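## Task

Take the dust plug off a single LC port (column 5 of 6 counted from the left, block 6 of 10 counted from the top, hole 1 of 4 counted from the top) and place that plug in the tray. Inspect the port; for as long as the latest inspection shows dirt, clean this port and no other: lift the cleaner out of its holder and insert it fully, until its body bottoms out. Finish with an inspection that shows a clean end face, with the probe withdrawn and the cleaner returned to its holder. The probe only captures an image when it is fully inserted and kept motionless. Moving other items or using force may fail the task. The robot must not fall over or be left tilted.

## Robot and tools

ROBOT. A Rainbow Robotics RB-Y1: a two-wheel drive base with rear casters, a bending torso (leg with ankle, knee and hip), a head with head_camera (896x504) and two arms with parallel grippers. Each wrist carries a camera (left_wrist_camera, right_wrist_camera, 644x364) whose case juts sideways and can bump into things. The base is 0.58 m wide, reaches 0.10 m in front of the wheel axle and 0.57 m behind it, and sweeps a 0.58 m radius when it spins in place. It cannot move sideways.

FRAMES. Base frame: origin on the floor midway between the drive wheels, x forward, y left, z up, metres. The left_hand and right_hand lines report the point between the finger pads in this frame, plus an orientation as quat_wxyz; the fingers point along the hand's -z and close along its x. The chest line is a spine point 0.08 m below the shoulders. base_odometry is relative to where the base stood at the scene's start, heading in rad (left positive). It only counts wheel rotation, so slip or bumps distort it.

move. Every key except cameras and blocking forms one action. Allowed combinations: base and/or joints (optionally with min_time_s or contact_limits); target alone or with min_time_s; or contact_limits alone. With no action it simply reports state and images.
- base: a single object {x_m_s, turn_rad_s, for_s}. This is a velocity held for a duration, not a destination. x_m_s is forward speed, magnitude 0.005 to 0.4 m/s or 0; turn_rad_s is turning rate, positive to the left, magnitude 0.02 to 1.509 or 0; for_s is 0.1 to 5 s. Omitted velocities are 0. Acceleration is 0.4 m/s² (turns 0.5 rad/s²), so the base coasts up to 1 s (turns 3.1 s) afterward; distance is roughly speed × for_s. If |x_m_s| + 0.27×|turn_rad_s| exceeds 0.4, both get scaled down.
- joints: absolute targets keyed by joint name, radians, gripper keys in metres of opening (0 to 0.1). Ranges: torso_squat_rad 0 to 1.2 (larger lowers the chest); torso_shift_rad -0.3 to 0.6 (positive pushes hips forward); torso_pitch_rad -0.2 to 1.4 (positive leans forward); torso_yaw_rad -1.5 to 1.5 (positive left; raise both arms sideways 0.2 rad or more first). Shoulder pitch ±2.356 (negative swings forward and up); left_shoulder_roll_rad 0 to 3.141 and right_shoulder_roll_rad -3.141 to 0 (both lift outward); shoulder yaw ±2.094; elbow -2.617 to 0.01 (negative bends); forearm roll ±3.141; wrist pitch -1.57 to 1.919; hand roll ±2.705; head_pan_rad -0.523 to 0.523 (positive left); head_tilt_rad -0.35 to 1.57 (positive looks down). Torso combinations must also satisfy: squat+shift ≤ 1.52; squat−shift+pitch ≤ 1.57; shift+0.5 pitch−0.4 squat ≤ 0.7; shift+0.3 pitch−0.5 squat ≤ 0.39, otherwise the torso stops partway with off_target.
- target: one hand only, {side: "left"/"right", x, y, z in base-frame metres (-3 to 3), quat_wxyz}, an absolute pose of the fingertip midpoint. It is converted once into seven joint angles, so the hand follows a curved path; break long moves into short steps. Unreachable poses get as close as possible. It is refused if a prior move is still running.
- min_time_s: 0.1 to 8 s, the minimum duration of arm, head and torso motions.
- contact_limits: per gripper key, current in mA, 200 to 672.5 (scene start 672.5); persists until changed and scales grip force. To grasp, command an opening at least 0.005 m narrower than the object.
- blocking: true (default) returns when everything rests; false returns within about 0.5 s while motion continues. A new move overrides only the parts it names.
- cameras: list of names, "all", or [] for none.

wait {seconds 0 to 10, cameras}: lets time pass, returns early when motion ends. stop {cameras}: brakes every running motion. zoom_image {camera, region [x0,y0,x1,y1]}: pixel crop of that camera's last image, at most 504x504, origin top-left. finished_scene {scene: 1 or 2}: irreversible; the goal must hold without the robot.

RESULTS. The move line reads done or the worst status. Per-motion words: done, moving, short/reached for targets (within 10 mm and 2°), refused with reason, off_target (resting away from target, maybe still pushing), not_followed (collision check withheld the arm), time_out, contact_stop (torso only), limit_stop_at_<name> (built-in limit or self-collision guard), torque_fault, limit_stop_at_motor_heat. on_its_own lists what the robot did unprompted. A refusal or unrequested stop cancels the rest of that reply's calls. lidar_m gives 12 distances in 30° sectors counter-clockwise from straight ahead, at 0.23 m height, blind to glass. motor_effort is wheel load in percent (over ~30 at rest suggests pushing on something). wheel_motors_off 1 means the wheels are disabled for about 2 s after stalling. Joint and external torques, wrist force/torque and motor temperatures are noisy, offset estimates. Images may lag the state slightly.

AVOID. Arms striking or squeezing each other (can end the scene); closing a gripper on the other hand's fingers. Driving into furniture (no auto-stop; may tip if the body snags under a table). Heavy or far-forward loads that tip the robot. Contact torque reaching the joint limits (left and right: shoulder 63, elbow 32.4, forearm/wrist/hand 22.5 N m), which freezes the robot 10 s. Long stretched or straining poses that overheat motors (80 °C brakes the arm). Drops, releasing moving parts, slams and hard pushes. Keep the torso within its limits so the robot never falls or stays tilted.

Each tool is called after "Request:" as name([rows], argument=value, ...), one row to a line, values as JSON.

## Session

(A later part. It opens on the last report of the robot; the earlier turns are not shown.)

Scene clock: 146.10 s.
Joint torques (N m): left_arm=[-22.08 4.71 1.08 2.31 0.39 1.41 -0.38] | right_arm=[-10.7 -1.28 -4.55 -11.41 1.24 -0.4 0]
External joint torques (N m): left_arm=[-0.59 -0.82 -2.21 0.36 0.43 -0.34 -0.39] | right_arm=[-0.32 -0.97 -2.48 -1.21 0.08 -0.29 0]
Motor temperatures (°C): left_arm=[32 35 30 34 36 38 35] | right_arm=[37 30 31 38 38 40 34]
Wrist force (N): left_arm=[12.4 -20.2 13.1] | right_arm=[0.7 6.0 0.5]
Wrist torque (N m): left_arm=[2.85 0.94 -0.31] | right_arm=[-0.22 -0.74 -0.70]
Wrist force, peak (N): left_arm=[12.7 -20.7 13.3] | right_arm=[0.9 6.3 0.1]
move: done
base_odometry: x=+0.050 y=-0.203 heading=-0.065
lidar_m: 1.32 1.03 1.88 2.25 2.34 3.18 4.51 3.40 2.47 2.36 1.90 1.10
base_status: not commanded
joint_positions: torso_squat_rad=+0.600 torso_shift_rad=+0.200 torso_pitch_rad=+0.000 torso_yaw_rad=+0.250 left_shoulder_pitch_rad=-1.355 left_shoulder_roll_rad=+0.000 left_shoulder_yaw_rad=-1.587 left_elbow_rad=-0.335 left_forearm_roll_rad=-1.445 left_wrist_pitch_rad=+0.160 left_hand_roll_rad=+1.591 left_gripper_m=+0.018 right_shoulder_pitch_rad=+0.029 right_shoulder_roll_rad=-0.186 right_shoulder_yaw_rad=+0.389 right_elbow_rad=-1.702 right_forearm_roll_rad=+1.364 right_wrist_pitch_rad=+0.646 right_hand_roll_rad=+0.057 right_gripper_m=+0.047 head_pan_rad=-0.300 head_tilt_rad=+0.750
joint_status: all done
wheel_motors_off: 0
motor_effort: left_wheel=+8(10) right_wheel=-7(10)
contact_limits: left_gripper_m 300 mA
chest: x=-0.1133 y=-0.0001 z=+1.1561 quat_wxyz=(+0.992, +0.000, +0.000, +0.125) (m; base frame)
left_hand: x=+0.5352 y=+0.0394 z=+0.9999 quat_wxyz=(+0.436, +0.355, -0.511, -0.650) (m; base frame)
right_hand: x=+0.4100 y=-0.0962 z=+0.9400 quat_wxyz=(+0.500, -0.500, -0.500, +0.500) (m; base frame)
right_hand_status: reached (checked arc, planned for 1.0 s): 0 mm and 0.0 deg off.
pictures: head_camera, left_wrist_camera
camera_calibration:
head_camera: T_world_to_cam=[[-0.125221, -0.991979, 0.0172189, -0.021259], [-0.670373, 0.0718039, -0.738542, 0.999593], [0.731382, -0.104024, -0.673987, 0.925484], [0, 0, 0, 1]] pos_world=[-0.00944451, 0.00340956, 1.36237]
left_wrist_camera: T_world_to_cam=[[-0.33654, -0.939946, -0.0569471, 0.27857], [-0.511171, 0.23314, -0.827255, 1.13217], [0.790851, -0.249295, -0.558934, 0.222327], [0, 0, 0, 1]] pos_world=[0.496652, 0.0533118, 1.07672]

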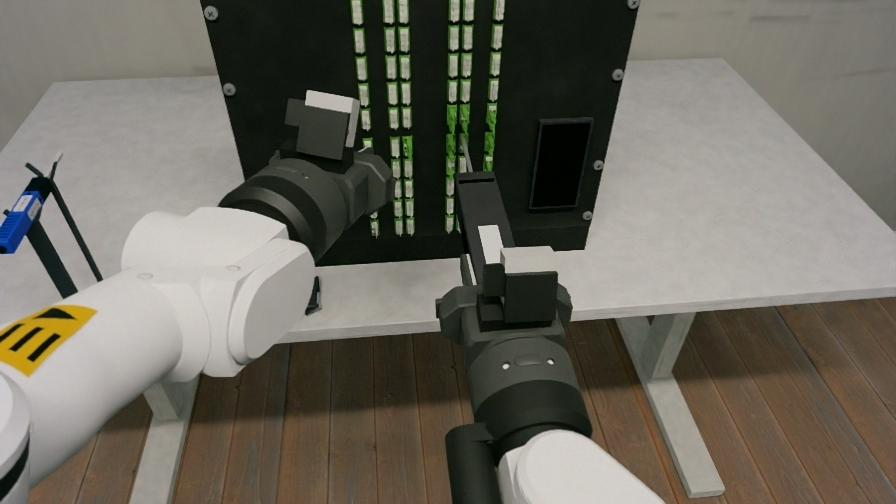

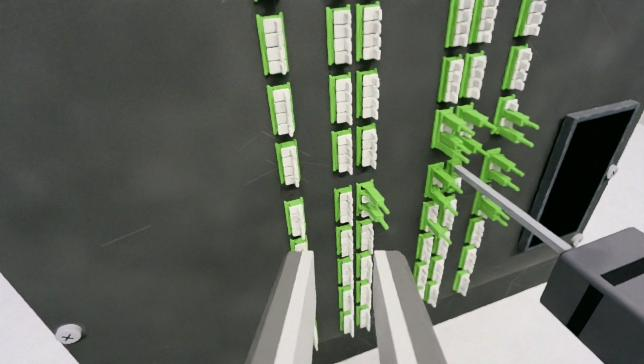

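Request:
move(target={"side":"right","x":0.4130,"y":-0.0964,"z":0.9403,"quat_wxyz":[0.5,-0.5,-0.5,0.5]}, min_time_s=1.5, cameras=["left_wrist_camera","head_camera"])

Request:
zoom_image(camera="left_wrist_camera", region=[445, 150, 475, 180])

Request:
zoom_image(camera="head_camera", region=[455, 125, 475, 145])

Scene clock: 148.13 s.
Joint torques (N m): left_arm=[-22.03 4.64 1.32 2.22 0.32 1.34 -0.34] | right_arm=[-11.5 -2.04 -4.52 -11.54 1.23 -0.53 -0.05]
External joint torques (N m): left_arm=[-0.54 -0.89 -1.96 0.27 0.36 -0.41 -0.36] | right_arm=[-0.96 -1.66 -2.42 -1.34 0.07 -0.41 -0.04]
Motor temperatures (°C): left_arm=[32 35 30 34 36 38 35] | right_arm=[37 30 31 38 38 40 34]
Wrist force (N): left_arm=[12.3 -20.1 13.0] | right_arm=[0.5 5.6 0.2]
Wrist torque (N m): left_arm=[2.81 0.94 -0.33] | right_arm=[-0.17 -0.60 -0.73]
Wrist force, peak (N): left_arm=[12.7 -20.8 13.2] | right_arm=[0.5 6.3 -0.1]
move: done
base_odometry: x=+0.050 y=-0.203 heading=-0.065
lidar_m: 1.32 1.04 1.88 2.25 2.33 3.19 4.53 3.39 2.46 2.37 1.91 1.10
base_status: not commanded
joint_positions: torso_squat_rad=+0.600 torso_shift_rad=+0.200 torso_pitch_rad=+0.000 torso_yaw_rad=+0.250 left_shoulder_pitch_rad=-1.355 left_shoulder_roll_rad=+0.000 left_shoulder_yaw_rad=-1.587 left_elbow_rad=-0.335 left_forearm_roll_rad=-1.445 left_wrist_pitch_rad=+0.160 left_hand_roll_rad=+1.591 left_gripper_m=+0.018 right_shoulder_pitch_rad=+0.021 right_shoulder_roll_rad=-0.186 right_shoulder_yaw_rad=+0.385 right_elbow_rad=-1.693 right_forearm_roll_rad=+1.361 right_wrist_pitch_rad=+0.643 right_hand_roll_rad=+0.055 right_gripper_m=+0.047 head_pan_rad=-0.300 head_tilt_rad=+0.750
joint_status: all done
wheel_motors_off: 0
motor_effort: left_wheel=+8(11) right_wheel=-8(10)
contact_limits: left_gripper_m 300 mA
chest: x=-0.1133 y=-0.0001 z=+1.1561 quat_wxyz=(+0.992, +0.000, +0.000, +0.125) (m; base frame)
left_hand: x=+0.5352 y=+0.0394 z=+0.9999 quat_wxyz=(+0.436, +0.355, -0.511, -0.650) (m; base frame)
right_hand: x=+0.4128 y=-0.0964 z=+0.9400 quat_wxyz=(+0.500, -0.500, -0.500, +0.500) (m; base frame)
right_hand_status: reached (checked arc, planned for 1.5 s): 0 mm and 0.0 deg off.
pictures: head_camera, left_wrist_camera
camera_calibration:
head_camera: T_world_to_cam=[[-0.12522, -0.99198, 0.0172193, -0.0212595], [-0.670427, 0.0718105, -0.738492, 0.999525], [0.731333, -0.104018, -0.674042, 0.925558], [0, 0, 0, 1]] pos_world=[-0.00944456, 0.00340957, 1.36237]
left_wrist_camera: T_world_to_cam=[[-0.33654, -0.939946, -0.0569471, 0.27857], [-0.511171, 0.23314, -0.827255, 1.13217], [0.790851, -0.249295, -0.558934, 0.222327], [0, 0, 0, 1]] pos_world=[0.496652, 0.0533118, 1.07672]

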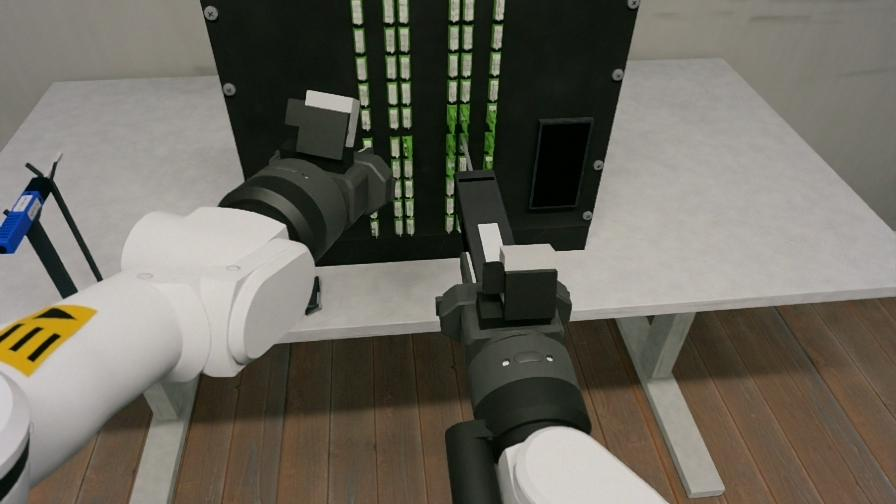

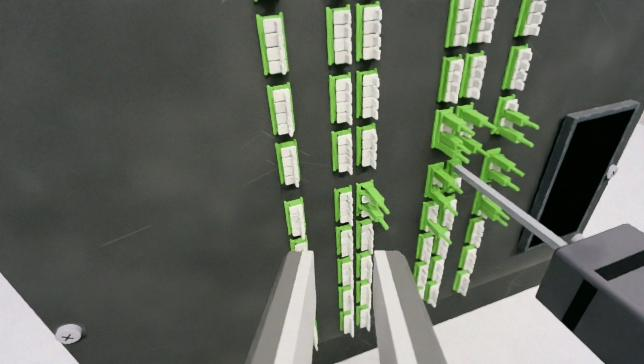

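Scaled by 16.800 from the camera's 644x364 image, which has a finer 1265x715 frame.

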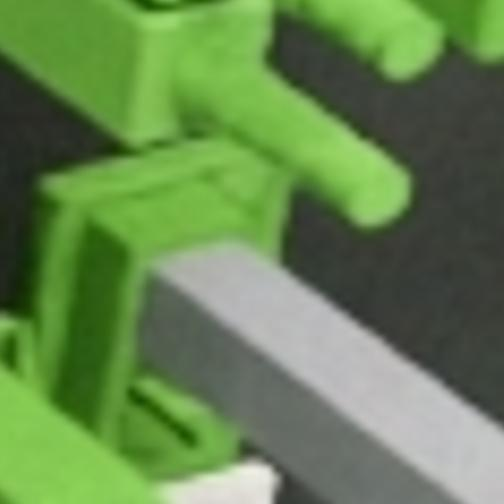

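Scaled by 25.200 from the camera's 896x504 image, which has a finer 1280x720 frame.

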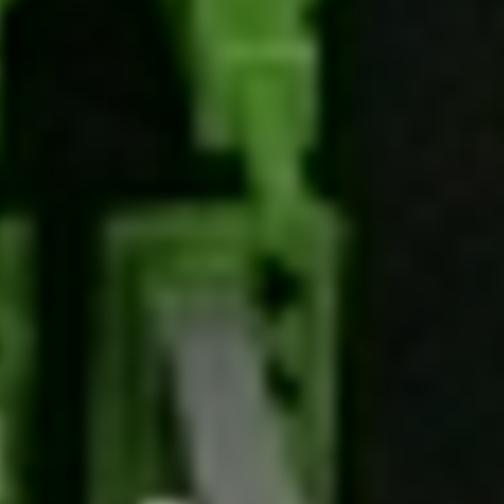

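Request:
move(target={"side":"right","x":0.4155,"y":-0.0964,"z":0.9403,"quat_wxyz":[0.5,-0.5,-0.5,0.5]}, min_time_s=1.5, cameras=["left_wrist_camera","head_camera"])

Request:
zoom_image(camera="left_wrist_camera", region=[445, 150, 475, 180])

Request:
zoom_image(camera="head_camera", region=[455, 125, 475, 145])

Scene clock: 150.13 s.
Joint torques (N m): left_arm=[-22.08 4.72 1.32 2.22 0.21 1.42 -0.48] | right_arm=[-11.82 -1.65 -5.2 -11.48 1.15 -0.53 -0.14]
External joint torques (N m): left_arm=[-0.59 -0.81 -1.96 0.27 0.25 -0.33 -0.49] | right_arm=[-1.12 -1.22 -3.07 -1.28 -0.01 -0.42 -0.14]
Motor temperatures (°C): left_arm=[32 35 30 34 36 38 35] | right_arm=[37 30 31 38 38 40 34]
Wrist force (N): left_arm=[12.6 -20.5 13.2] | right_arm=[0.1 5.5 0.4]
Wrist torque (N m): left_arm=[2.89 0.97 -0.32] | right_arm=[-0.18 -0.67 -0.73]
Wrist force, peak (N): left_arm=[12.7 -20.8 13.5] | right_arm=[0.5 6.3 0.0]
move: done
base_odometry: x=+0.050 y=-0.203 heading=-0.065
lidar_m: 1.32 1.03 1.88 2.25 2.33 3.19 4.49 3.39 2.48 2.37 1.90 1.09
base_status: not commanded
joint_positions: torso_squat_rad=+0.600 torso_shift_rad=+0.200 torso_pitch_rad=+0.000 torso_yaw_rad=+0.250 left_shoulder_pitch_rad=-1.355 left_shoulder_roll_rad=+0.000 left_shoulder_yaw_rad=-1.587 left_elbow_rad=-0.335 left_forearm_roll_rad=-1.445 left_wrist_pitch_rad=+0.160 left_hand_roll_rad=+1.591 left_gripper_m=+0.018 right_shoulder_pitch_rad=+0.012 right_shoulder_roll_rad=-0.186 right_shoulder_yaw_rad=+0.382 right_elbow_rad=-1.684 right_forearm_roll_rad=+1.358 right_wrist_pitch_rad=+0.641 right_hand_roll_rad=+0.054 right_gripper_m=+0.047 head_pan_rad=-0.300 head_tilt_rad=+0.750
joint_status: all done
wheel_motors_off: 0
motor_effort: left_wheel=+8(10) right_wheel=-6(9)
contact_limits: left_gripper_m 300 mA
chest: x=-0.1133 y=-0.0001 z=+1.1561 quat_wxyz=(+0.992, +0.000, +0.000, +0.125) (m; base frame)
left_hand: x=+0.5352 y=+0.0394 z=+0.9999 quat_wxyz=(+0.436, +0.355, -0.511, -0.650) (m; base frame)
right_hand: x=+0.4153 y=-0.0963 z=+0.9400 quat_wxyz=(+0.500, -0.500, -0.500, +0.500) (m; base frame)
right_hand_status: reached (checked arc, planned for 1.5 s): 0 mm and 0.0 deg off.
pictures: head_camera, left_wrist_camera
camera_calibration:
head_camera: T_world_to_cam=[[-0.12522, -0.99198, 0.0172193, -0.0212595], [-0.670427, 0.0718105, -0.738492, 0.999525], [0.731333, -0.104018, -0.674042, 0.925558], [0, 0, 0, 1]] pos_world=[-0.00944456, 0.00340957, 1.36237]
left_wrist_camera: T_world_to_cam=[[-0.33654, -0.939946, -0.0569471, 0.27857], [-0.511171, 0.23314, -0.827255, 1.13217], [0.790851, -0.249295, -0.558934, 0.222327], [0, 0, 0, 1]] pos_world=[0.496652, 0.0533118, 1.07672]

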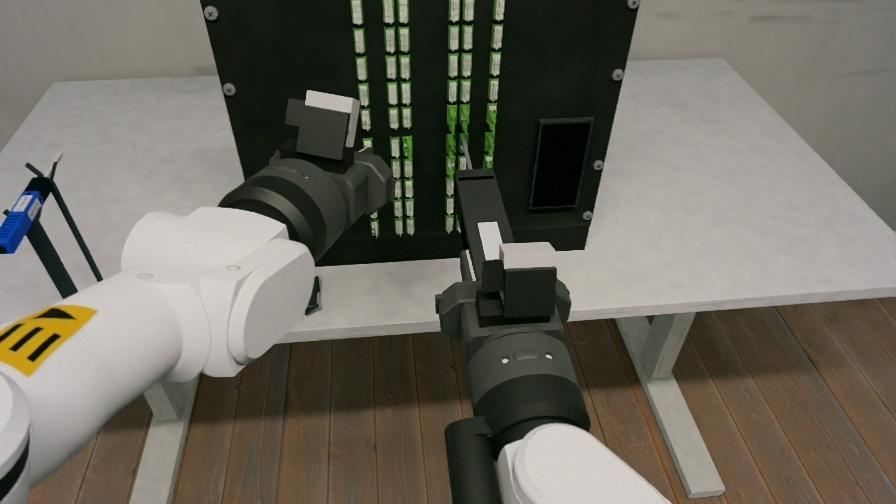

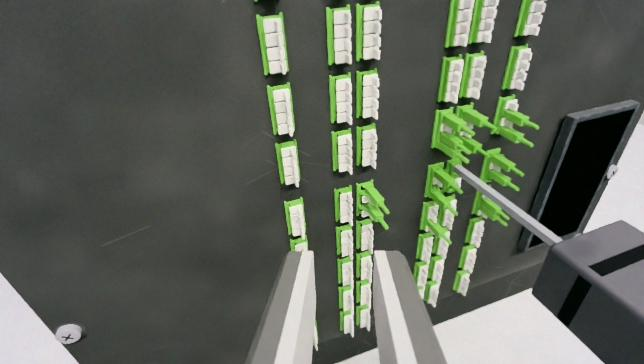

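Scaled by 16.800 from the camera's 644x364 image, which has a finer 1265x715 frame.

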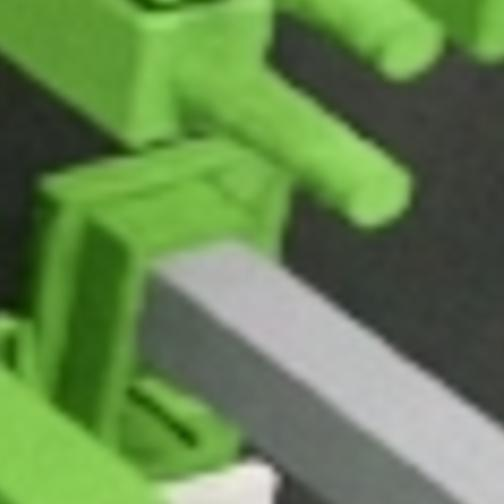

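Scaled by 25.200 from the camera's 896x504 image, which has a finer 1280x720 frame.

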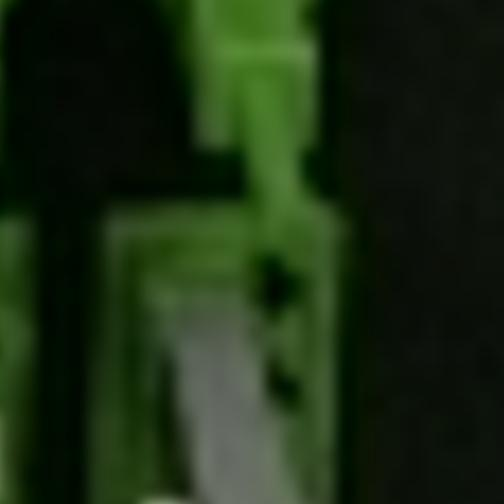

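Request:
move(target={"side":"right","x":0.4195,"y":-0.0964,"z":0.9403,"quat_wxyz":[0.5,-0.5,-0.5,0.5]}, min_time_s=1.5, cameras=["left_wrist_camera","head_camera"])

Request:
zoom_image(camera="left_wrist_camera", region=[445, 150, 475, 180])

Request:
zoom_image(camera="head_camera", region=[455, 125, 475, 145])

Scene clock: 152.13 s.
Joint torques (N m): left_arm=[-21.99 4.57 1.37 2.28 0.32 1.42 -0.29] | right_arm=[-12.13 -2.27 -5.06 -11.33 1.61 -0.37 -0.11]
External joint torques (N m): left_arm=[-0.51 -0.96 -1.92 0.34 0.36 -0.33 -0.3] | right_arm=[-1.2 -1.75 -2.88 -1.14 0.46 -0.26 -0.11]
Motor temperatures (°C): left_arm=[32 35 30 34 36 38 35] | right_arm=[37 30 31 38 38 40 34]
Wrist force (N): left_arm=[12.8 -20.3 13.3] | right_arm=[0.2 6.1 0.4]
Wrist torque (N m): left_arm=[2.86 1.02 -0.31] | right_arm=[-0.24 -0.71 -0.71]
Wrist force, peak (N): left_arm=[13.0 -20.7 13.2] | right_arm=[0.8 6.3 0.3]
move: done
base_odometry: x=+0.050 y=-0.203 heading=-0.065
lidar_m: 1.31 1.04 1.88 2.25 2.35 3.18 4.51 3.40 2.46 2.37 1.92 1.10
base_status: not commanded
joint_positions: torso_squat_rad=+0.600 torso_shift_rad=+0.200 torso_pitch_rad=+0.000 torso_yaw_rad=+0.250 left_shoulder_pitch_rad=-1.355 left_shoulder_roll_rad=+0.000 left_shoulder_yaw_rad=-1.587 left_elbow_rad=-0.335 left_forearm_roll_rad=-1.445 left_wrist_pitch_rad=+0.160 left_hand_roll_rad=+1.591 left_gripper_m=+0.018 right_shoulder_pitch_rad=+0.000 right_shoulder_roll_rad=-0.187 right_shoulder_yaw_rad=+0.376 right_elbow_rad=-1.671 right_forearm_roll_rad=+1.355 right_wrist_pitch_rad=+0.638 right_hand_roll_rad=+0.052 right_gripper_m=+0.047 head_pan_rad=-0.300 head_tilt_rad=+0.750
joint_status: all done
wheel_motors_off: 0
motor_effort: left_wheel=+9(10) right_wheel=-5(10)
contact_limits: left_gripper_m 300 mA
chest: x=-0.1133 y=-0.0001 z=+1.1561 quat_wxyz=(+0.992, +0.000, +0.000, +0.125) (m; base frame)
left_hand: x=+0.5352 y=+0.0394 z=+0.9999 quat_wxyz=(+0.436, +0.355, -0.511, -0.650) (m; base frame)
right_hand: x=+0.4192 y=-0.0963 z=+0.9400 quat_wxyz=(+0.500, -0.500, -0.500, +0.500) (m; base frame)
right_hand_status: reached (checked arc, planned for 1.5 s): 0 mm and 0.0 deg off.
pictures: head_camera, left_wrist_camera
camera_calibration:
head_camera: T_world_to_cam=[[-0.12522, -0.99198, 0.0172193, -0.0212595], [-0.670427, 0.0718105, -0.738492, 0.999525], [0.731333, -0.104018, -0.674042, 0.925558], [0, 0, 0, 1]] pos_world=[-0.00944456, 0.00340957, 1.36237]
left_wrist_camera: T_world_to_cam=[[-0.33654, -0.939946, -0.0569471, 0.27857], [-0.511171, 0.23314, -0.827255, 1.13217], [0.790851, -0.249295, -0.558934, 0.222327], [0, 0, 0, 1]] pos_world=[0.496652, 0.0533118, 1.07672]

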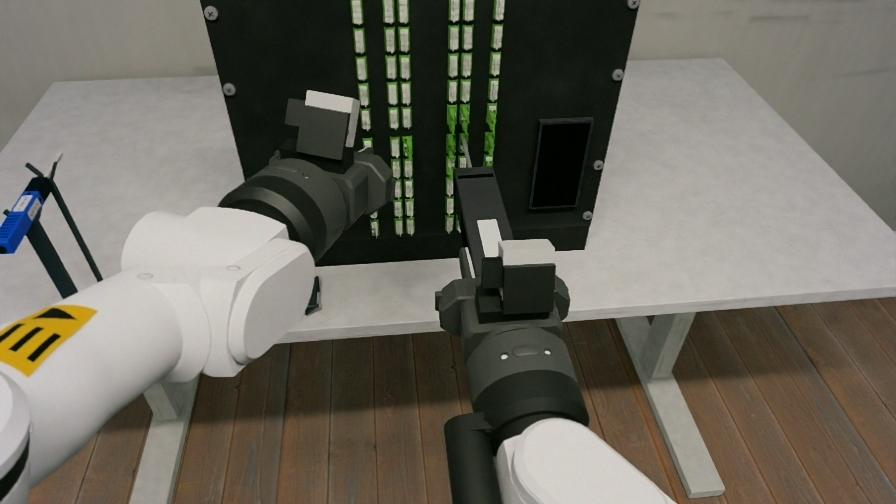

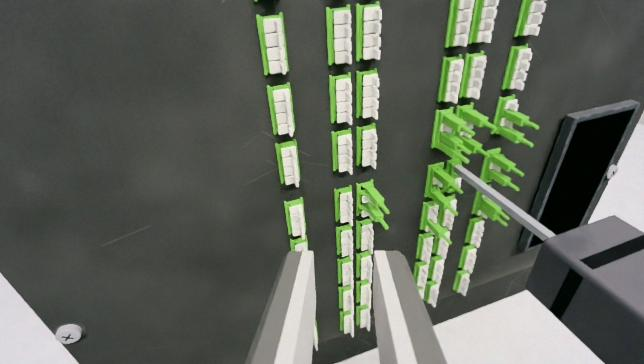

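Scaled by 16.800 from the camera's 644x364 image, which has a finer 1265x715 frame.

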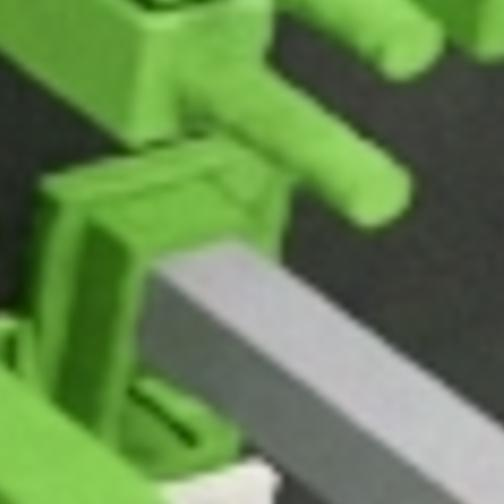

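Scaled by 25.200 from the camera's 896x504 image, which has a finer 1280x720 frame.

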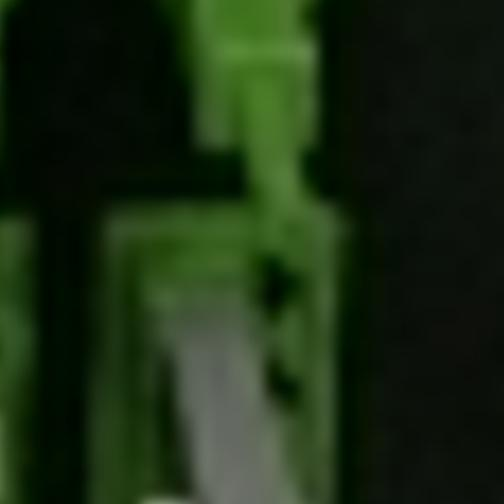

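Request:
move(target={"side":"right","x":0.4225,"y":-0.0964,"z":0.9403,"quat_wxyz":[0.5,-0.5,-0.5,0.5]}, min_time_s=1.5, cameras=[])

Request:
move(target={"side":"right","x":0.4255,"y":-0.0964,"z":0.9403,"quat_wxyz":[0.5,-0.5,-0.5,0.5]}, min_time_s=1.5, cameras=["left_wrist_camera","head_camera"])

Scene clock: 154.13 s.
Joint torques (N m): left_arm=[-21.89 4.72 1.43 2.26 0.29 1.37 -0.37] | right_arm=[-11.96 -1.52 -4.88 -11.66 1.26 -0.49 -0.38]
External joint torques (N m): left_arm=[-0.4 -0.81 -1.86 0.31 0.33 -0.38 -0.39] | right_arm=[-0.85 -0.93 -2.67 -1.47 0.11 -0.39 -0.37]
Motor temperatures (°C): left_arm=[32 35 30 34 36 38 35] | right_arm=[37 30 31 38 38 40 34]
Wrist force (N): left_arm=[13.0 -20.7 13.2] | right_arm=[0.5 5.6 -0.1]
Wrist torque (N m): left_arm=[2.89 1.01 -0.30] | right_arm=[-0.19 -0.70 -0.73]
Wrist force, peak (N): left_arm=[12.8 -20.7 13.4] | right_arm=[0.7 6.1 0.3]
move: done
base_odometry: x=+0.050 y=-0.203 heading=-0.065
lidar_m: 1.31 1.05 1.89 2.25 2.35 3.19 4.52 3.38 2.47 2.37 1.90 1.09
base_status: not commanded
joint_positions: torso_squat_rad=+0.600 torso_shift_rad=+0.200 torso_pitch_rad=+0.000 torso_yaw_rad=+0.250 left_shoulder_pitch_rad=-1.355 left_shoulder_roll_rad=+0.000 left_shoulder_yaw_rad=-1.587 left_elbow_rad=-0.335 left_forearm_roll_rad=-1.445 left_wrist_pitch_rad=+0.160 left_hand_roll_rad=+1.591 left_gripper_m=+0.018 right_shoulder_pitch_rad=-0.010 right_shoulder_roll_rad=-0.187 right_shoulder_yaw_rad=+0.372 right_elbow_rad=-1.660 right_forearm_roll_rad=+1.353 right_wrist_pitch_rad=+0.636 right_hand_roll_rad=+0.050 right_gripper_m=+0.047 head_pan_rad=-0.300 head_tilt_rad=+0.750
joint_status: all done
wheel_motors_off: 0
motor_effort: left_wheel=+8(10) right_wheel=-6(9)
contact_limits: left_gripper_m 300 mA
chest: x=-0.1133 y=-0.0001 z=+1.1561 quat_wxyz=(+0.992, +0.000, +0.000, +0.125) (m; base frame)
left_hand: x=+0.5352 y=+0.0394 z=+0.9999 quat_wxyz=(+0.436, +0.355, -0.511, -0.650) (m; base frame)
right_hand: x=+0.4223 y=-0.0963 z=+0.9400 quat_wxyz=(+0.500, -0.500, -0.500, +0.500) (m; base frame)
right_hand_status: reached (checked arc, planned for 1.5 s): 0 mm and 0.0 deg off.
pictures: none
No camera images: "cameras" was empty.

Scene clock: 155.97 s.
Joint torques (N m): left_arm=[-21.77 4.66 1.27 2.2 0.33 1.41 -0.22] | right_arm=[-17.08 -2.12 -8.11 -10.08 0.75 -0.89 -0.17]
External joint torques (N m): left_arm=[-0.28 -0.87 -2.02 0.25 0.37 -0.34 -0.24] | right_arm=[-5.8 -1.47 -5.87 0.09 -0.4 -0.79 -0.16]
Motor temperatures (°C): left_arm=[32 35 30 34 36 38 35] | right_arm=[37 30 31 38 38 40 34]
Wrist force (N): left_arm=[13.0 -20.3 13.2] | right_arm=[-0.5 3.7 27.4]
Wrist torque (N m): left_arm=[2.85 1.02 -0.32] | right_arm=[-0.59 -0.34 -0.69]
Wrist force, peak (N): left_arm=[12.9 -20.6 13.3] | right_arm=[-0.9 3.6 28.1]
move: done
base_odometry: x=+0.050 y=-0.203 heading=-0.065
lidar_m: 1.32 1.05 1.89 2.26 2.34 3.19 4.51 3.40 2.47 2.38 1.90 1.10
base_status: not commanded
joint_positions: torso_squat_rad=+0.600 torso_shift_rad=+0.200 torso_pitch_rad=+0.000 torso_yaw_rad=+0.250 left_shoulder_pitch_rad=-1.355 left_shoulder_roll_rad=+0.000 left_shoulder_yaw_rad=-1.587 left_elbow_rad=-0.335 left_forearm_roll_rad=-1.445 left_wrist_pitch_rad=+0.160 left_hand_roll_rad=+1.591 left_gripper_m=+0.018 right_shoulder_pitch_rad=-0.019 right_shoulder_roll_rad=-0.187 right_shoulder_yaw_rad=+0.369 right_elbow_rad=-1.650 right_forearm_roll_rad=+1.351 right_wrist_pitch_rad=+0.634 right_hand_roll_rad=+0.048 right_gripper_m=+0.047 head_pan_rad=-0.300 head_tilt_rad=+0.750
joint_status: all done
wheel_motors_off: 0
motor_effort: left_wheel=+9(11) right_wheel=-3(9)
contact_limits: left_gripper_m 300 mA
chest: x=-0.1135 y=-0.0001 z=+1.1562 quat_wxyz=(+0.992, +0.000, +0.000, +0.125) (m; base frame)
left_hand: x=+0.5350 y=+0.0394 z=+1.0001 quat_wxyz=(+0.436, +0.355, -0.512, -0.650) (m; base frame)
right_hand: x=+0.4246 y=-0.0962 z=+0.9397 quat_wxyz=(+0.500, -0.500, -0.500, +0.500) (m; base frame)
right_hand_status: reached (checked arc, planned for 1.5 s): 1 mm and 0.1 deg off.
pictures: head_camera, left_wrist_camera
camera_calibration:
head_camera: T_world_to_cam=[[-0.125222, -0.99198, 0.0171849, -0.0212377], [-0.670218, 0.0718079, -0.738682, 0.999652], [0.731524, -0.104017, -0.673835, 0.925423], [0, 0, 0, 1]] pos_world=[-0.00964436, 0.00340957, 1.36237]
left_wrist_camera: T_world_to_cam=[[-0.336507, -0.939952, -0.0570368, 0.278588], [-0.510941, 0.233126, -0.827401, 1.13219], [0.791014, -0.249283, -0.558708, 0.222218], [0, 0, 0, 1]] pos_world=[0.496452, 0.0533118, 1.07682]

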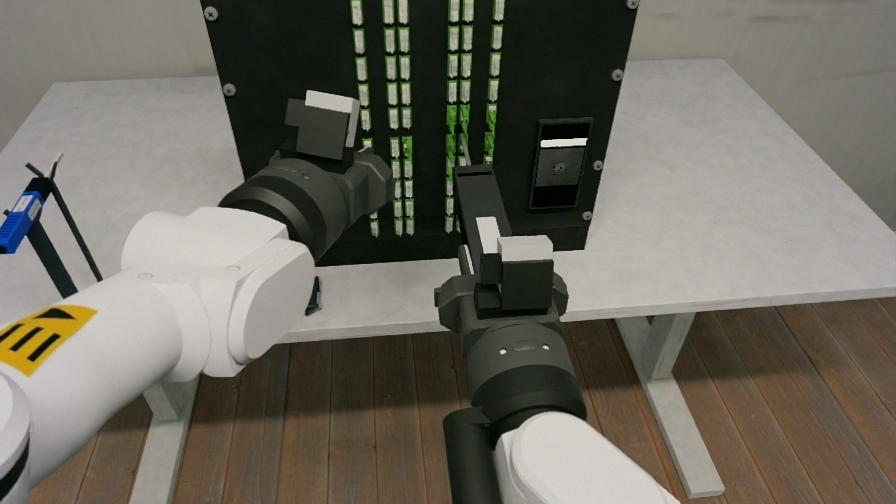

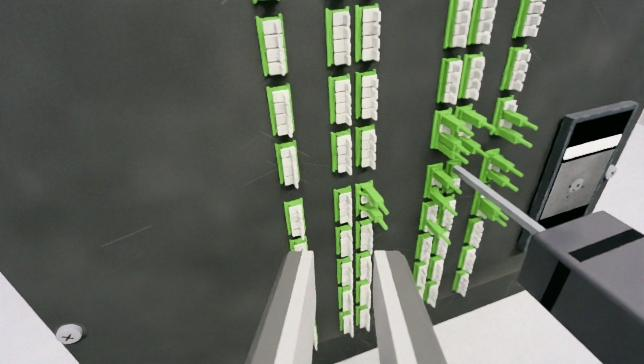

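Got a picture. Zoom.

Request:
zoom_image(camera="head_camera", region=[525, 110, 605, 220])

Request:
zoom_image(camera="left_wrist_camera", region=[530, 100, 640, 240])

Request:
move(target={"side":"right","x":0.4235,"y":-0.0964,"z":0.9403,"quat_wxyz":[0.5,-0.5,-0.5,0.5]}, min_time_s=1, cameras=["head_camera","right_wrist_camera","left_wrist_camera"])

Scaled by 4.582 from the camera's 896x504 image, which has a finer 1280x720 frame.

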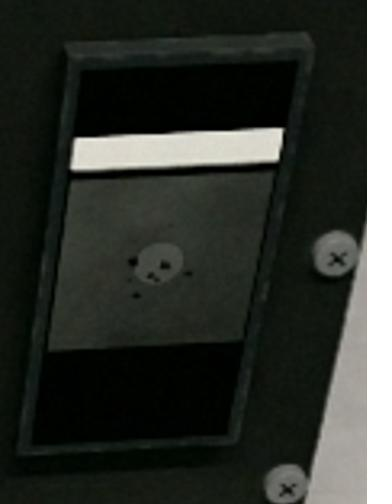

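Scaled by 3.600 from the camera's 644x364 image, which has a finer 1265x715 frame.

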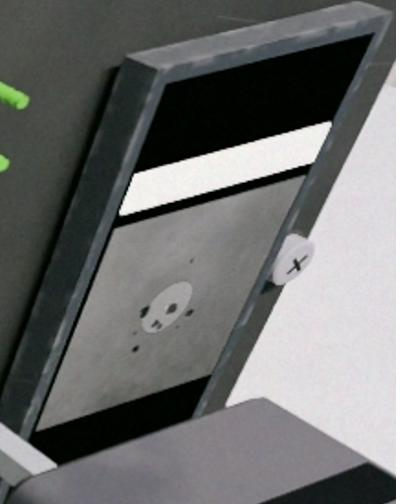

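Scene clock: 163.17 s.
Joint torques (N m): left_arm=[-22.12 4.59 1.6 2.08 0.43 1.52 -0.25] | right_arm=[-9.39 -1.83 -2.75 -12.69 1.92 0.4 0.02]
External joint torques (N m): left_arm=[-0.64 -0.94 -1.69 0.13 0.47 -0.23 -0.26] | right_arm=[1.81 -1.21 -0.52 -2.51 0.77 0.5 0.02]
Motor temperatures (°C): left_arm=[33 35 30 34 36 38 35] | right_arm=[38 30 31 38 38 40 34]
Wrist force (N): left_arm=[12.8 -20.5 13.1] | right_arm=[1.4 5.6 -0.5]
Wrist torque (N m): left_arm=[2.87 1.00 -0.30] | right_arm=[-0.20 -0.81 -0.70]
Wrist force, peak (N): left_arm=[13.1 -20.7 13.0] | right_arm=[-0.6 3.6 28.4]
move: done
base_odometry: x=+0.050 y=-0.203 heading=-0.065
lidar_m: 1.32 1.03 1.87 2.25 2.31 3.18 4.52 3.38 2.47 2.36 1.91 1.11
base_status: not commanded
joint_positions: torso_squat_rad=+0.600 torso_shift_rad=+0.200 torso_pitch_rad=+0.000 torso_yaw_rad=+0.250 left_shoulder_pitch_rad=-1.355 left_shoulder_roll_rad=+0.000 left_shoulder_yaw_rad=-1.587 left_elbow_rad=-0.335 left_forearm_roll_rad=-1.445 left_wrist_pitch_rad=+0.160 left_hand_roll_rad=+1.591 left_gripper_m=+0.018 right_shoulder_pitch_rad=-0.015 right_shoulder_roll_rad=-0.187 right_shoulder_yaw_rad=+0.370 right_elbow_rad=-1.655 right_forearm_roll_rad=+1.352 right_wrist_pitch_rad=+0.635 right_hand_roll_rad=+0.048 right_gripper_m=+0.047 head_pan_rad=-0.300 head_tilt_rad=+0.750
joint_status: all done
wheel_motors_off: 0
motor_effort: left_wheel=+9(11) right_wheel=-4(6)
contact_limits: left_gripper_m 300 mA
chest: x=-0.1133 y=-0.0001 z=+1.1561 quat_wxyz=(+0.992, +0.000, +0.000, +0.125) (m; base frame)
left_hand: x=+0.5352 y=+0.0394 z=+0.9999 quat_wxyz=(+0.436, +0.355, -0.511, -0.650) (m; base frame)
right_hand: x=+0.4237 y=-0.0964 z=+0.9400 quat_wxyz=(+0.500, -0.500, -0.500, +0.500) (m; base frame)
right_hand_status: reached (checked arc, planned for 1.0 s): 0 mm and 0.0 deg off.
pictures: head_camera, left_wrist_camera, right_wrist_camera
camera_calibration:
head_camera: T_world_to_cam=[[-0.125221, -0.991979, 0.0172189, -0.021259], [-0.670373, 0.0718039, -0.738542, 0.999593], [0.731382, -0.104024, -0.673987, 0.925484], [0, 0, 0, 1]] pos_world=[-0.00944451, 0.00340956, 1.36237]
left_wrist_camera: T_world_to_cam=[[-0.33654, -0.939946, -0.0569471, 0.27857], [-0.511171, 0.23314, -0.827255, 1.13217], [0.790851, -0.249295, -0.558934, 0.222327], [0, 0, 0, 1]] pos_world=[0.496652, 0.0533118, 1.07672]
right_wrist_camera: T_world_to_cam=[[-0.00514971, -0.999577, -0.0286112, -0.0675476], [-0.379534, 0.0284244, -0.924741, 1.0741], [0.925163, 0.00609677, -0.37952, 0.0438917], [0, 0, 0, 1]] pos_world=[0.366704, -0.0983174, 1.00799]

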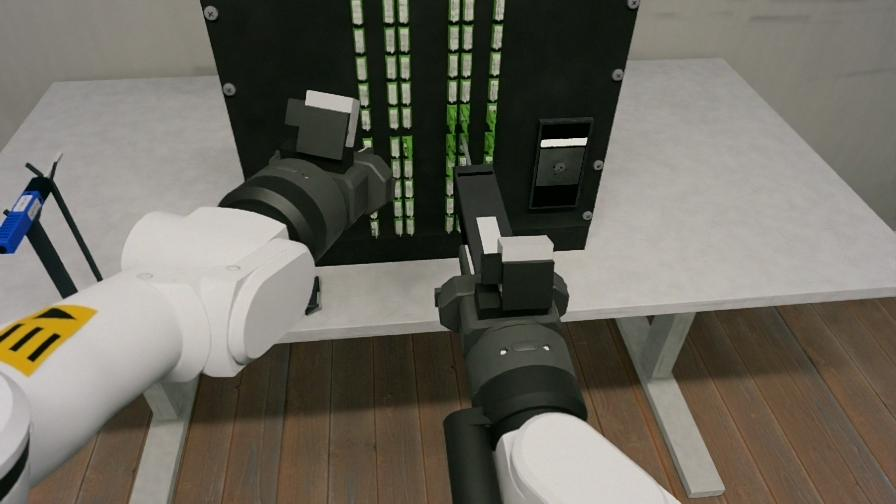

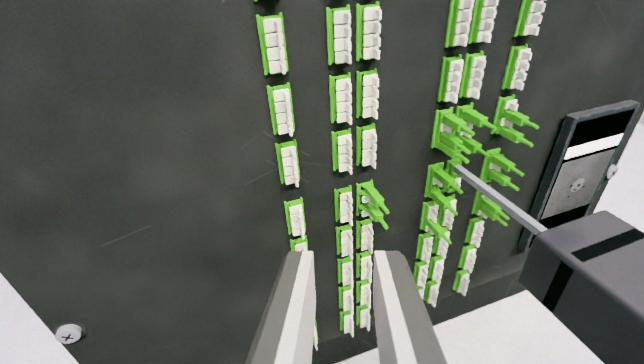

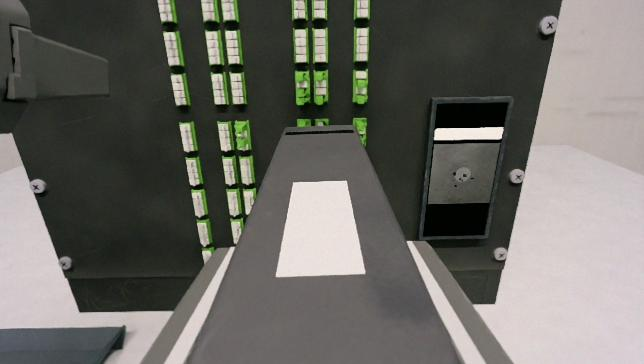

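Request:
zoom_image(camera="right_wrist_camera", region=[420, 90, 520, 240])

Scaled by 3.360 from the camera's 644x364 image, which has a finer 1265x715 frame.

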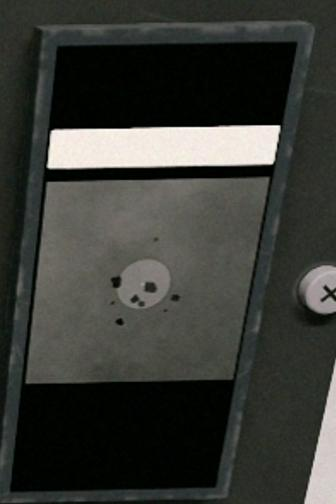

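Request:
move(target={"side":"right","x":0.405,"y":-0.0964,"z":0.9403,"quat_wxyz":[0.5,-0.5,-0.5,0.5]}, min_time_s=1.5, cameras=[])

Request:
move(target={"side":"right","x":0.34,"y":-0.098,"z":0.942,"quat_wxyz":[0.5,-0.5,-0.5,0.5]}, min_time_s=1.5, cameras=[])

Request:
move(target={"side":"left","x":0.45,"y":0.12,"z":1.0,"quat_wxyz":[0.354,0.354,-0.612,-0.612]}, min_time_s=2, cameras=[])

Request:
move(target={"side":"left","x":0.36,"y":0.25,"z":0.98,"quat_wxyz":[0.5,0.5,-0.5,-0.5]}, min_time_s=2)

Scene clock: 165.67 s.
Joint torques (N m): left_arm=[-22.06 4.67 1.17 2.1 0.32 1.44 -0.36] | right_arm=[-9.07 0.56 -2.86 -12.36 2.03 0.2 0.62]
External joint torques (N m): left_arm=[-0.58 -0.86 -2.12 0.15 0.37 -0.31 -0.38] | right_arm=[1 0.79 -0.84 -2.14 0.85 0.31 0.63]
Motor temperatures (°C): left_arm=[33 35 30 34 36 38 35] | right_arm=[38 30 31 38 38 40 34]
Wrist force (N): left_arm=[12.8 -20.7 13.2] | right_arm=[1.2 5.7 0.0]
Wrist torque (N m): left_arm=[2.91 1.00 -0.30] | right_arm=[-0.19 -0.67 -0.69]
Wrist force, peak (N): left_arm=[12.9 -20.6 13.4] | right_arm=[2.0 7.3 -1.1]
move: done
base_odometry: x=+0.050 y=-0.203 heading=-0.065
lidar_m: 1.32 1.04 1.87 2.24 2.34 3.17 4.52 3.39 2.47 2.36 1.89 1.10
base_status: not commanded
joint_positions: torso_squat_rad=+0.600 torso_shift_rad=+0.200 torso_pitch_rad=+0.000 torso_yaw_rad=+0.250 left_shoulder_pitch_rad=-1.355 left_shoulder_roll_rad=+0.000 left_shoulder_yaw_rad=-1.587 left_elbow_rad=-0.335 left_forearm_roll_rad=-1.445 left_wrist_pitch_rad=+0.160 left_hand_roll_rad=+1.591 left_gripper_m=+0.018 right_shoulder_pitch_rad=+0.046 right_shoulder_roll_rad=-0.186 right_shoulder_yaw_rad=+0.395 right_elbow_rad=-1.719 right_forearm_roll_rad=+1.369 right_wrist_pitch_rad=+0.649 right_hand_roll_rad=+0.059 right_gripper_m=+0.047 head_pan_rad=-0.300 head_tilt_rad=+0.750
joint_status: all done
wheel_motors_off: 0
motor_effort: left_wheel=+10(11) right_wheel=-5(8)
contact_limits: left_gripper_m 300 mA
chest: x=-0.1132 y=-0.0001 z=+1.1561 quat_wxyz=(+0.992, +0.000, +0.000, +0.125) (m; base frame)
left_hand: x=+0.5352 y=+0.0394 z=+0.9999 quat_wxyz=(+0.436, +0.355, -0.511, -0.650) (m; base frame)
right_hand: x=+0.4051 y=-0.0966 z=+0.9401 quat_wxyz=(+0.500, -0.500, -0.500, +0.500) (m; base frame)
right_hand_status: reached (checked arc, planned for 1.5 s): 0 mm and 0.0 deg off.
pictures: none
No camera images: "cameras" was empty.

Scene clock: 167.50 s.
Joint torques (N m): left_arm=[-22.18 4.63 1.31 2.03 0.26 1.35 -0.38] | right_arm=[-4.97 -0.34 -1.08 -12.48 2.02 0.34 -0.07]
External joint torques (N m): left_arm=[-0.69 -0.89 -1.97 0.09 0.3 -0.4 -0.39] | right_arm=[1.19 -1.09 0.07 -2.22 0.78 0.45 -0.07]
Motor temperatures (°C): left_arm=[33 35 30 34 36 38 35] | right_arm=[38 30 31 38 38 40 34]
Wrist force (N): left_arm=[12.5 -20.6 13.0] | right_arm=[1.4 5.9 0.1]
Wrist torque (N m): left_arm=[2.89 0.95 -0.31] | right_arm=[-0.22 -0.66 -0.67]
Wrist force, peak (N): left_arm=[13.0 -20.7 13.2] | right_arm=[1.0 6.3 -0.5]
move: done
base_odometry: x=+0.050 y=-0.203 heading=-0.065
lidar_m: 1.32 1.04 1.86 2.25 2.34 3.19 4.51 3.39 2.47 2.37 1.90 1.10
base_status: not commanded
joint_positions: torso_squat_rad=+0.600 torso_shift_rad=+0.200 torso_pitch_rad=+0.000 torso_yaw_rad=+0.250 left_shoulder_pitch_rad=-1.355 left_shoulder_roll_rad=+0.000 left_shoulder_yaw_rad=-1.587 left_elbow_rad=-0.335 left_forearm_roll_rad=-1.445 left_wrist_pitch_rad=+0.160 left_hand_roll_rad=+1.591 left_gripper_m=+0.018 right_shoulder_pitch_rad=+0.254 right_shoulder_roll_rad=-0.193 right_shoulder_yaw_rad=+0.494 right_elbow_rad=-1.911 right_forearm_roll_rad=+1.468 right_wrist_pitch_rad=+0.692 right_hand_roll_rad=+0.053 right_gripper_m=+0.047 head_pan_rad=-0.300 head_tilt_rad=+0.750
joint_status: all done
wheel_motors_off: 0
motor_effort: left_wheel=+8(10) right_wheel=-5(7)
contact_limits: left_gripper_m 300 mA
chest: x=-0.1132 y=-0.0001 z=+1.1561 quat_wxyz=(+0.992, +0.000, +0.000, +0.125) (m; base frame)
left_hand: x=+0.5352 y=+0.0394 z=+0.9999 quat_wxyz=(+0.436, +0.355, -0.511, -0.650) (m; base frame)
right_hand: x=+0.3400 y=-0.0981 z=+0.9418 quat_wxyz=(+0.500, -0.500, -0.500, +0.500) (m; base frame)
right_hand_status: reached (checked arc, planned for 1.5 s): 0 mm and 0.0 deg off.
pictures: none
No camera images: "cameras" was empty.

Scene clock: 169.83 s.
Joint torques (N m): left_arm=[-18.85 5.42 7.05 -0.93 -0.44 1.62 -0.38] | right_arm=[-5.54 -0.28 -1.95 -12.66 2.22 -0.04 -0.14]
External joint torques (N m): left_arm=[1.26 -0.66 -1.49 -0.63 -0.25 -0.16 -0.39] | right_arm=[0.62 -1.03 -0.8 -2.4 0.98 0.06 -0.14]
Motor temperatures (°C): left_arm=[33 35 30 34 36 38 35] | right_arm=[37 30 31 38 38 40 34]
Wrist force (N): left_arm=[12.4 -20.4 14.2] | right_arm=[1.0 5.5 0.3]
Wrist torque (N m): left_arm=[2.87 0.94 -0.30] | right_arm=[-0.16 -0.70 -0.66]
Wrist force, peak (N): left_arm=[12.7 -21.0 14.9] | right_arm=[1.4 6.1 0.1]
move: done
base_odometry: x=+0.050 y=-0.203 heading=-0.065
lidar_m: 1.31 1.04 1.89 2.25 2.33 3.20 4.52 3.39 2.48 2.37 1.90 1.10
base_status: not commanded
joint_positions: torso_squat_rad=+0.600 torso_shift_rad=+0.200 torso_pitch_rad=+0.000 torso_yaw_rad=+0.250 left_shoulder_pitch_rad=-1.138 left_shoulder_roll_rad=+0.565 left_shoulder_yaw_rad=-1.588 left_elbow_rad=-1.140 left_forearm_roll_rad=-1.497 left_wrist_pitch_rad=+0.561 left_hand_roll_rad=+1.408 left_gripper_m=+0.018 right_shoulder_pitch_rad=+0.254 right_shoulder_roll_rad=-0.193 right_shoulder_yaw_rad=+0.494 right_elbow_rad=-1.911 right_forearm_roll_rad=+1.468 right_wrist_pitch_rad=+0.692 right_hand_roll_rad=+0.053 right_gripper_m=+0.047 head_pan_rad=-0.300 head_tilt_rad=+0.750
joint_status: all done
wheel_motors_off: 0
motor_effort: left_wheel=+9(10) right_wheel=-5(9)
contact_limits: left_gripper_m 300 mA
chest: x=-0.1132 y=-0.0001 z=+1.1561 quat_wxyz=(+0.992, +0.000, +0.000, +0.125) (m; base frame)
left_hand: x=+0.4498 y=+0.1199 z=+0.9998 quat_wxyz=(+0.352, +0.351, -0.614, -0.613) (m; base frame)
left_hand_status: reached (checked arc, planned for 2.0 s): 0 mm and 0.5 deg off.
right_hand: x=+0.3400 y=-0.0981 z=+0.9418 quat_wxyz=(+0.500, -0.500, -0.500, +0.500) (m; base frame)
pictures: none
No camera images: "cameras" was empty.

Scene clock: 172.17 s.
Joint torques (N m): left_arm=[-14.13 6.28 9.9 -3.68 -1.06 0.82 -0.29] | right_arm=[-5.54 -0.38 -1.46 -12.41 2.07 0.19 -0.13]
External joint torques (N m): left_arm=[1.41 -0.11 1.2 -0.58 0.21 -0.16 -0.3] | right_arm=[0.63 -1.12 -0.3 -2.15 0.83 0.3 -0.12]
Motor temperatures (°C): left_arm=[33 35 30 34 36 38 35] | right_arm=[37 30 31 38 38 40 34]
Wrist force (N): left_arm=[12.3 -20.6 13.9] | right_arm=[1.2 5.4 0.0]
Wrist torque (N m): left_arm=[2.87 0.93 -0.32] | right_arm=[-0.15 -0.69 -0.68]
Wrist force, peak (N): left_arm=[12.7 -21.3 15.3] | right_arm=[1.4 6.1 0.0]
move: done
base_odometry: x=+0.050 y=-0.203 heading=-0.065
lidar_m: 1.31 1.04 1.87 2.25 2.34 3.19 4.51 3.40 2.47 2.36 1.91 1.10
base_status: not commanded
joint_positions: torso_squat_rad=+0.600 torso_shift_rad=+0.200 torso_pitch_rad=+0.000 torso_yaw_rad=+0.250 left_shoulder_pitch_rad=-0.842 left_shoulder_roll_rad=+0.851 left_shoulder_yaw_rad=-1.475 left_elbow_rad=-1.721 left_forearm_roll_rad=-0.868 left_wrist_pitch_rad=+1.032 left_hand_roll_rad=+0.576 left_gripper_m=+0.018 right_shoulder_pitch_rad=+0.254 right_shoulder_roll_rad=-0.193 right_shoulder_yaw_rad=+0.494 right_elbow_rad=-1.911 right_forearm_roll_rad=+1.468 right_wrist_pitch_rad=+0.692 right_hand_roll_rad=+0.053 right_gripper_m=+0.047 head_pan_rad=-0.300 head_tilt_rad=+0.750
joint_status: all done
wheel_motors_off: 0
motor_effort: left_wheel=+8(10) right_wheel=-5(9)
contact_limits: left_gripper_m 300 mA
chest: x=-0.1132 y=-0.0001 z=+1.1561 quat_wxyz=(+0.992, +0.000, +0.000, +0.125) (m; base frame)
left_hand: x=+0.3598 y=+0.2499 z=+0.9796 quat_wxyz=(+0.500, +0.500, -0.500, -0.500) (m; base frame)
left_hand_status: reached (checked arc, planned for 2.0 s): 0 mm and 0.1 deg off.
right_hand: x=+0.3400 y=-0.0981 z=+0.9418 quat_wxyz=(+0.500, -0.500, -0.500, +0.500) (m; base frame)
pictures: head_camera, left_wrist_camera, right_wrist_camera
camera_calibration:
head_camera: T_world_to_cam=[[-0.125219, -0.99198, 0.0172205, -0.0212486], [-0.670427, 0.0718088, -0.738492, 0.999592], [0.731333, -0.104018, -0.674042, 0.925485], [0, 0, 0, 1]] pos_world=[-0.00934456, 0.00340957, 1.36237]
left_wrist_camera: T_world_to_cam=[[0.0399395, -0.998664, -0.0327824, 0.271852], [-0.361206, 0.0161597, -0.932346, 1.07988], [0.931631, 0.0490786, -0.360078, 0.0820221], [0, 0, 0, 1]] pos_world=[0.302788, 0.250012, 1.04527]
right_wrist_camera: T_world_to_cam=[[-0.00516317, -0.999584, -0.0283922, -0.069743], [-0.379361, 0.0282281, -0.924818, 1.04409], [0.925234, 0.00599592, -0.379349, 0.121726], [0, 0, 0, 1]] pos_world=[0.283104, -0.0999166, 1.00979]

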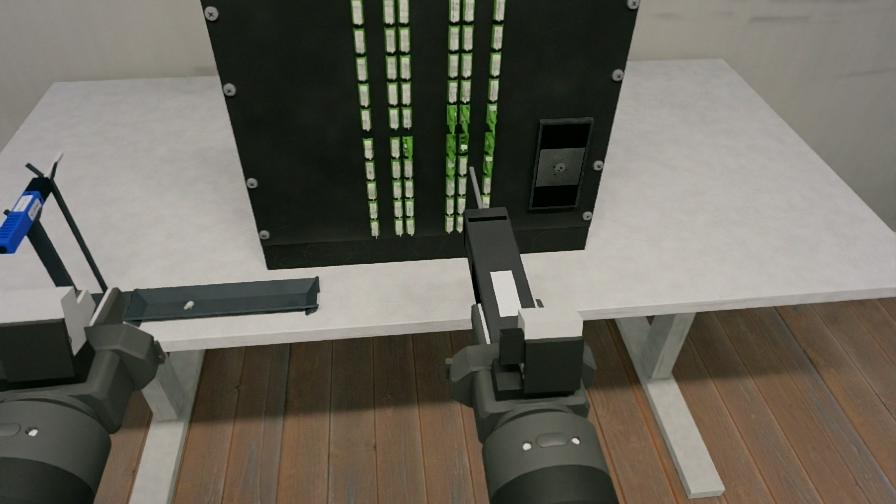

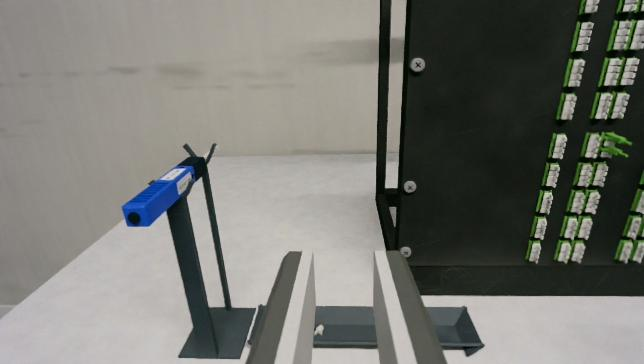

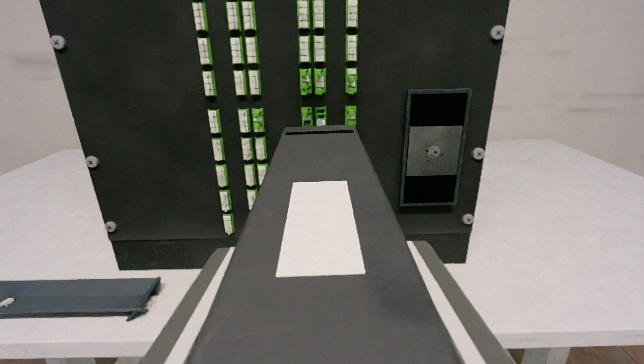

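Request:
move(target={"side":"left","x":0.36,"y":0.36,"z":0.97,"quat_wxyz":[0.5,0.5,-0.5,-0.5]}, min_time_s=1.5, cameras=["left_wrist_camera"])

Request:
zoom_image(camera="left_wrist_camera", region=[220, 100, 440, 260])

Scene clock: 174.13 s.
Joint torques (N m): left_arm=[-14.27 9.44 7.18 -1.47 -1.08 1.11 0.17] | right_arm=[-6.27 -0.35 -1.86 -12.22 2.21 0.13 -0.13]
External joint torques (N m): left_arm=[1.42 0.03 -1.43 -0.03 -0.29 -0.35 0.16] | right_arm=[-0.11 -1.09 -0.7 -1.96 0.97 0.24 -0.12]
Motor temperatures (°C): left_arm=[33 35 30 34 36 38 35] | right_arm=[37 30 31 38 38 40 34]
Wrist force (N): left_arm=[12.3 -20.4 14.2] | right_arm=[0.9 5.8 -0.3]
Wrist torque (N m): left_arm=[2.86 0.98 -0.30] | right_arm=[-0.19 -0.72 -0.70]
Wrist force, peak (N): left_arm=[13.3 -21.1 14.1] | right_arm=[1.1 6.3 0.0]
move: done
base_odometry: x=+0.050 y=-0.203 heading=-0.065
lidar_m: 1.32 1.04 1.89 2.24 2.34 3.19 4.51 3.40 2.46 2.37 1.91 1.09
base_status: not commanded
joint_positions: torso_squat_rad=+0.600 torso_shift_rad=+0.200 torso_pitch_rad=+0.000 torso_yaw_rad=+0.250 left_shoulder_pitch_rad=-0.810 left_shoulder_roll_rad=+1.025 left_shoulder_yaw_rad=-1.480 left_elbow_rad=-1.547 left_forearm_roll_rad=-1.096 left_wrist_pitch_rad=+0.854 left_hand_roll_rad=+0.945 left_gripper_m=+0.018 right_shoulder_pitch_rad=+0.254 right_shoulder_roll_rad=-0.193 right_shoulder_yaw_rad=+0.494 right_elbow_rad=-1.911 right_forearm_roll_rad=+1.468 right_wrist_pitch_rad=+0.692 right_hand_roll_rad=+0.053 right_gripper_m=+0.047 head_pan_rad=-0.300 head_tilt_rad=+0.750
joint_status: all done
wheel_motors_off: 0
motor_effort: left_wheel=+8(10) right_wheel=-7(9)
contact_limits: left_gripper_m 300 mA
chest: x=-0.1132 y=-0.0001 z=+1.1561 quat_wxyz=(+0.992, +0.000, +0.000, +0.125) (m; base frame)
left_hand: x=+0.3598 y=+0.3597 z=+0.9699 quat_wxyz=(+0.501, +0.500, -0.498, -0.501) (m; base frame)
left_hand_status: reached (checked arc, planned for 1.5 s): 0 mm and 0.3 deg off.
right_hand: x=+0.3400 y=-0.0981 z=+0.9418 quat_wxyz=(+0.500, -0.500, -0.500, +0.500) (m; base frame)
pictures: left_wrist_camera
camera_calibration:
left_wrist_camera: T_world_to_cam=[[0.0434048, -0.998482, -0.0339029, 0.380932], [-0.364913, 0.0157455, -0.930909, 1.06911], [0.930029, 0.0527775, -0.363675, 0.0759189], [0, 0, 0, 1]] pos_world=[0.302991, 0.359514, 1.03577]

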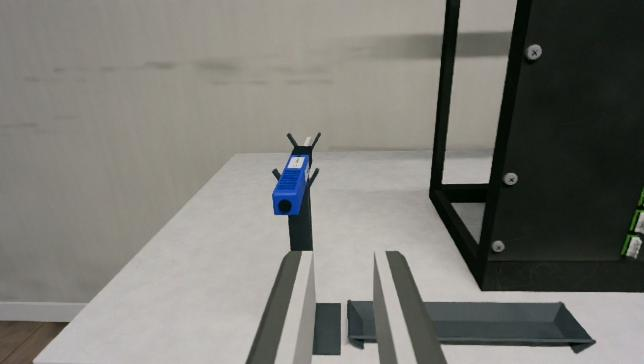

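Scaled by 2.291 from the camera's 644x364 image, which has a finer 1265x715 frame.

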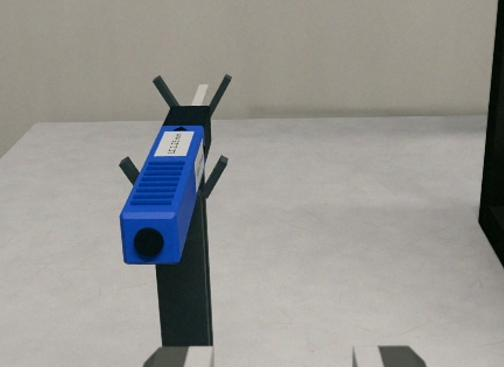

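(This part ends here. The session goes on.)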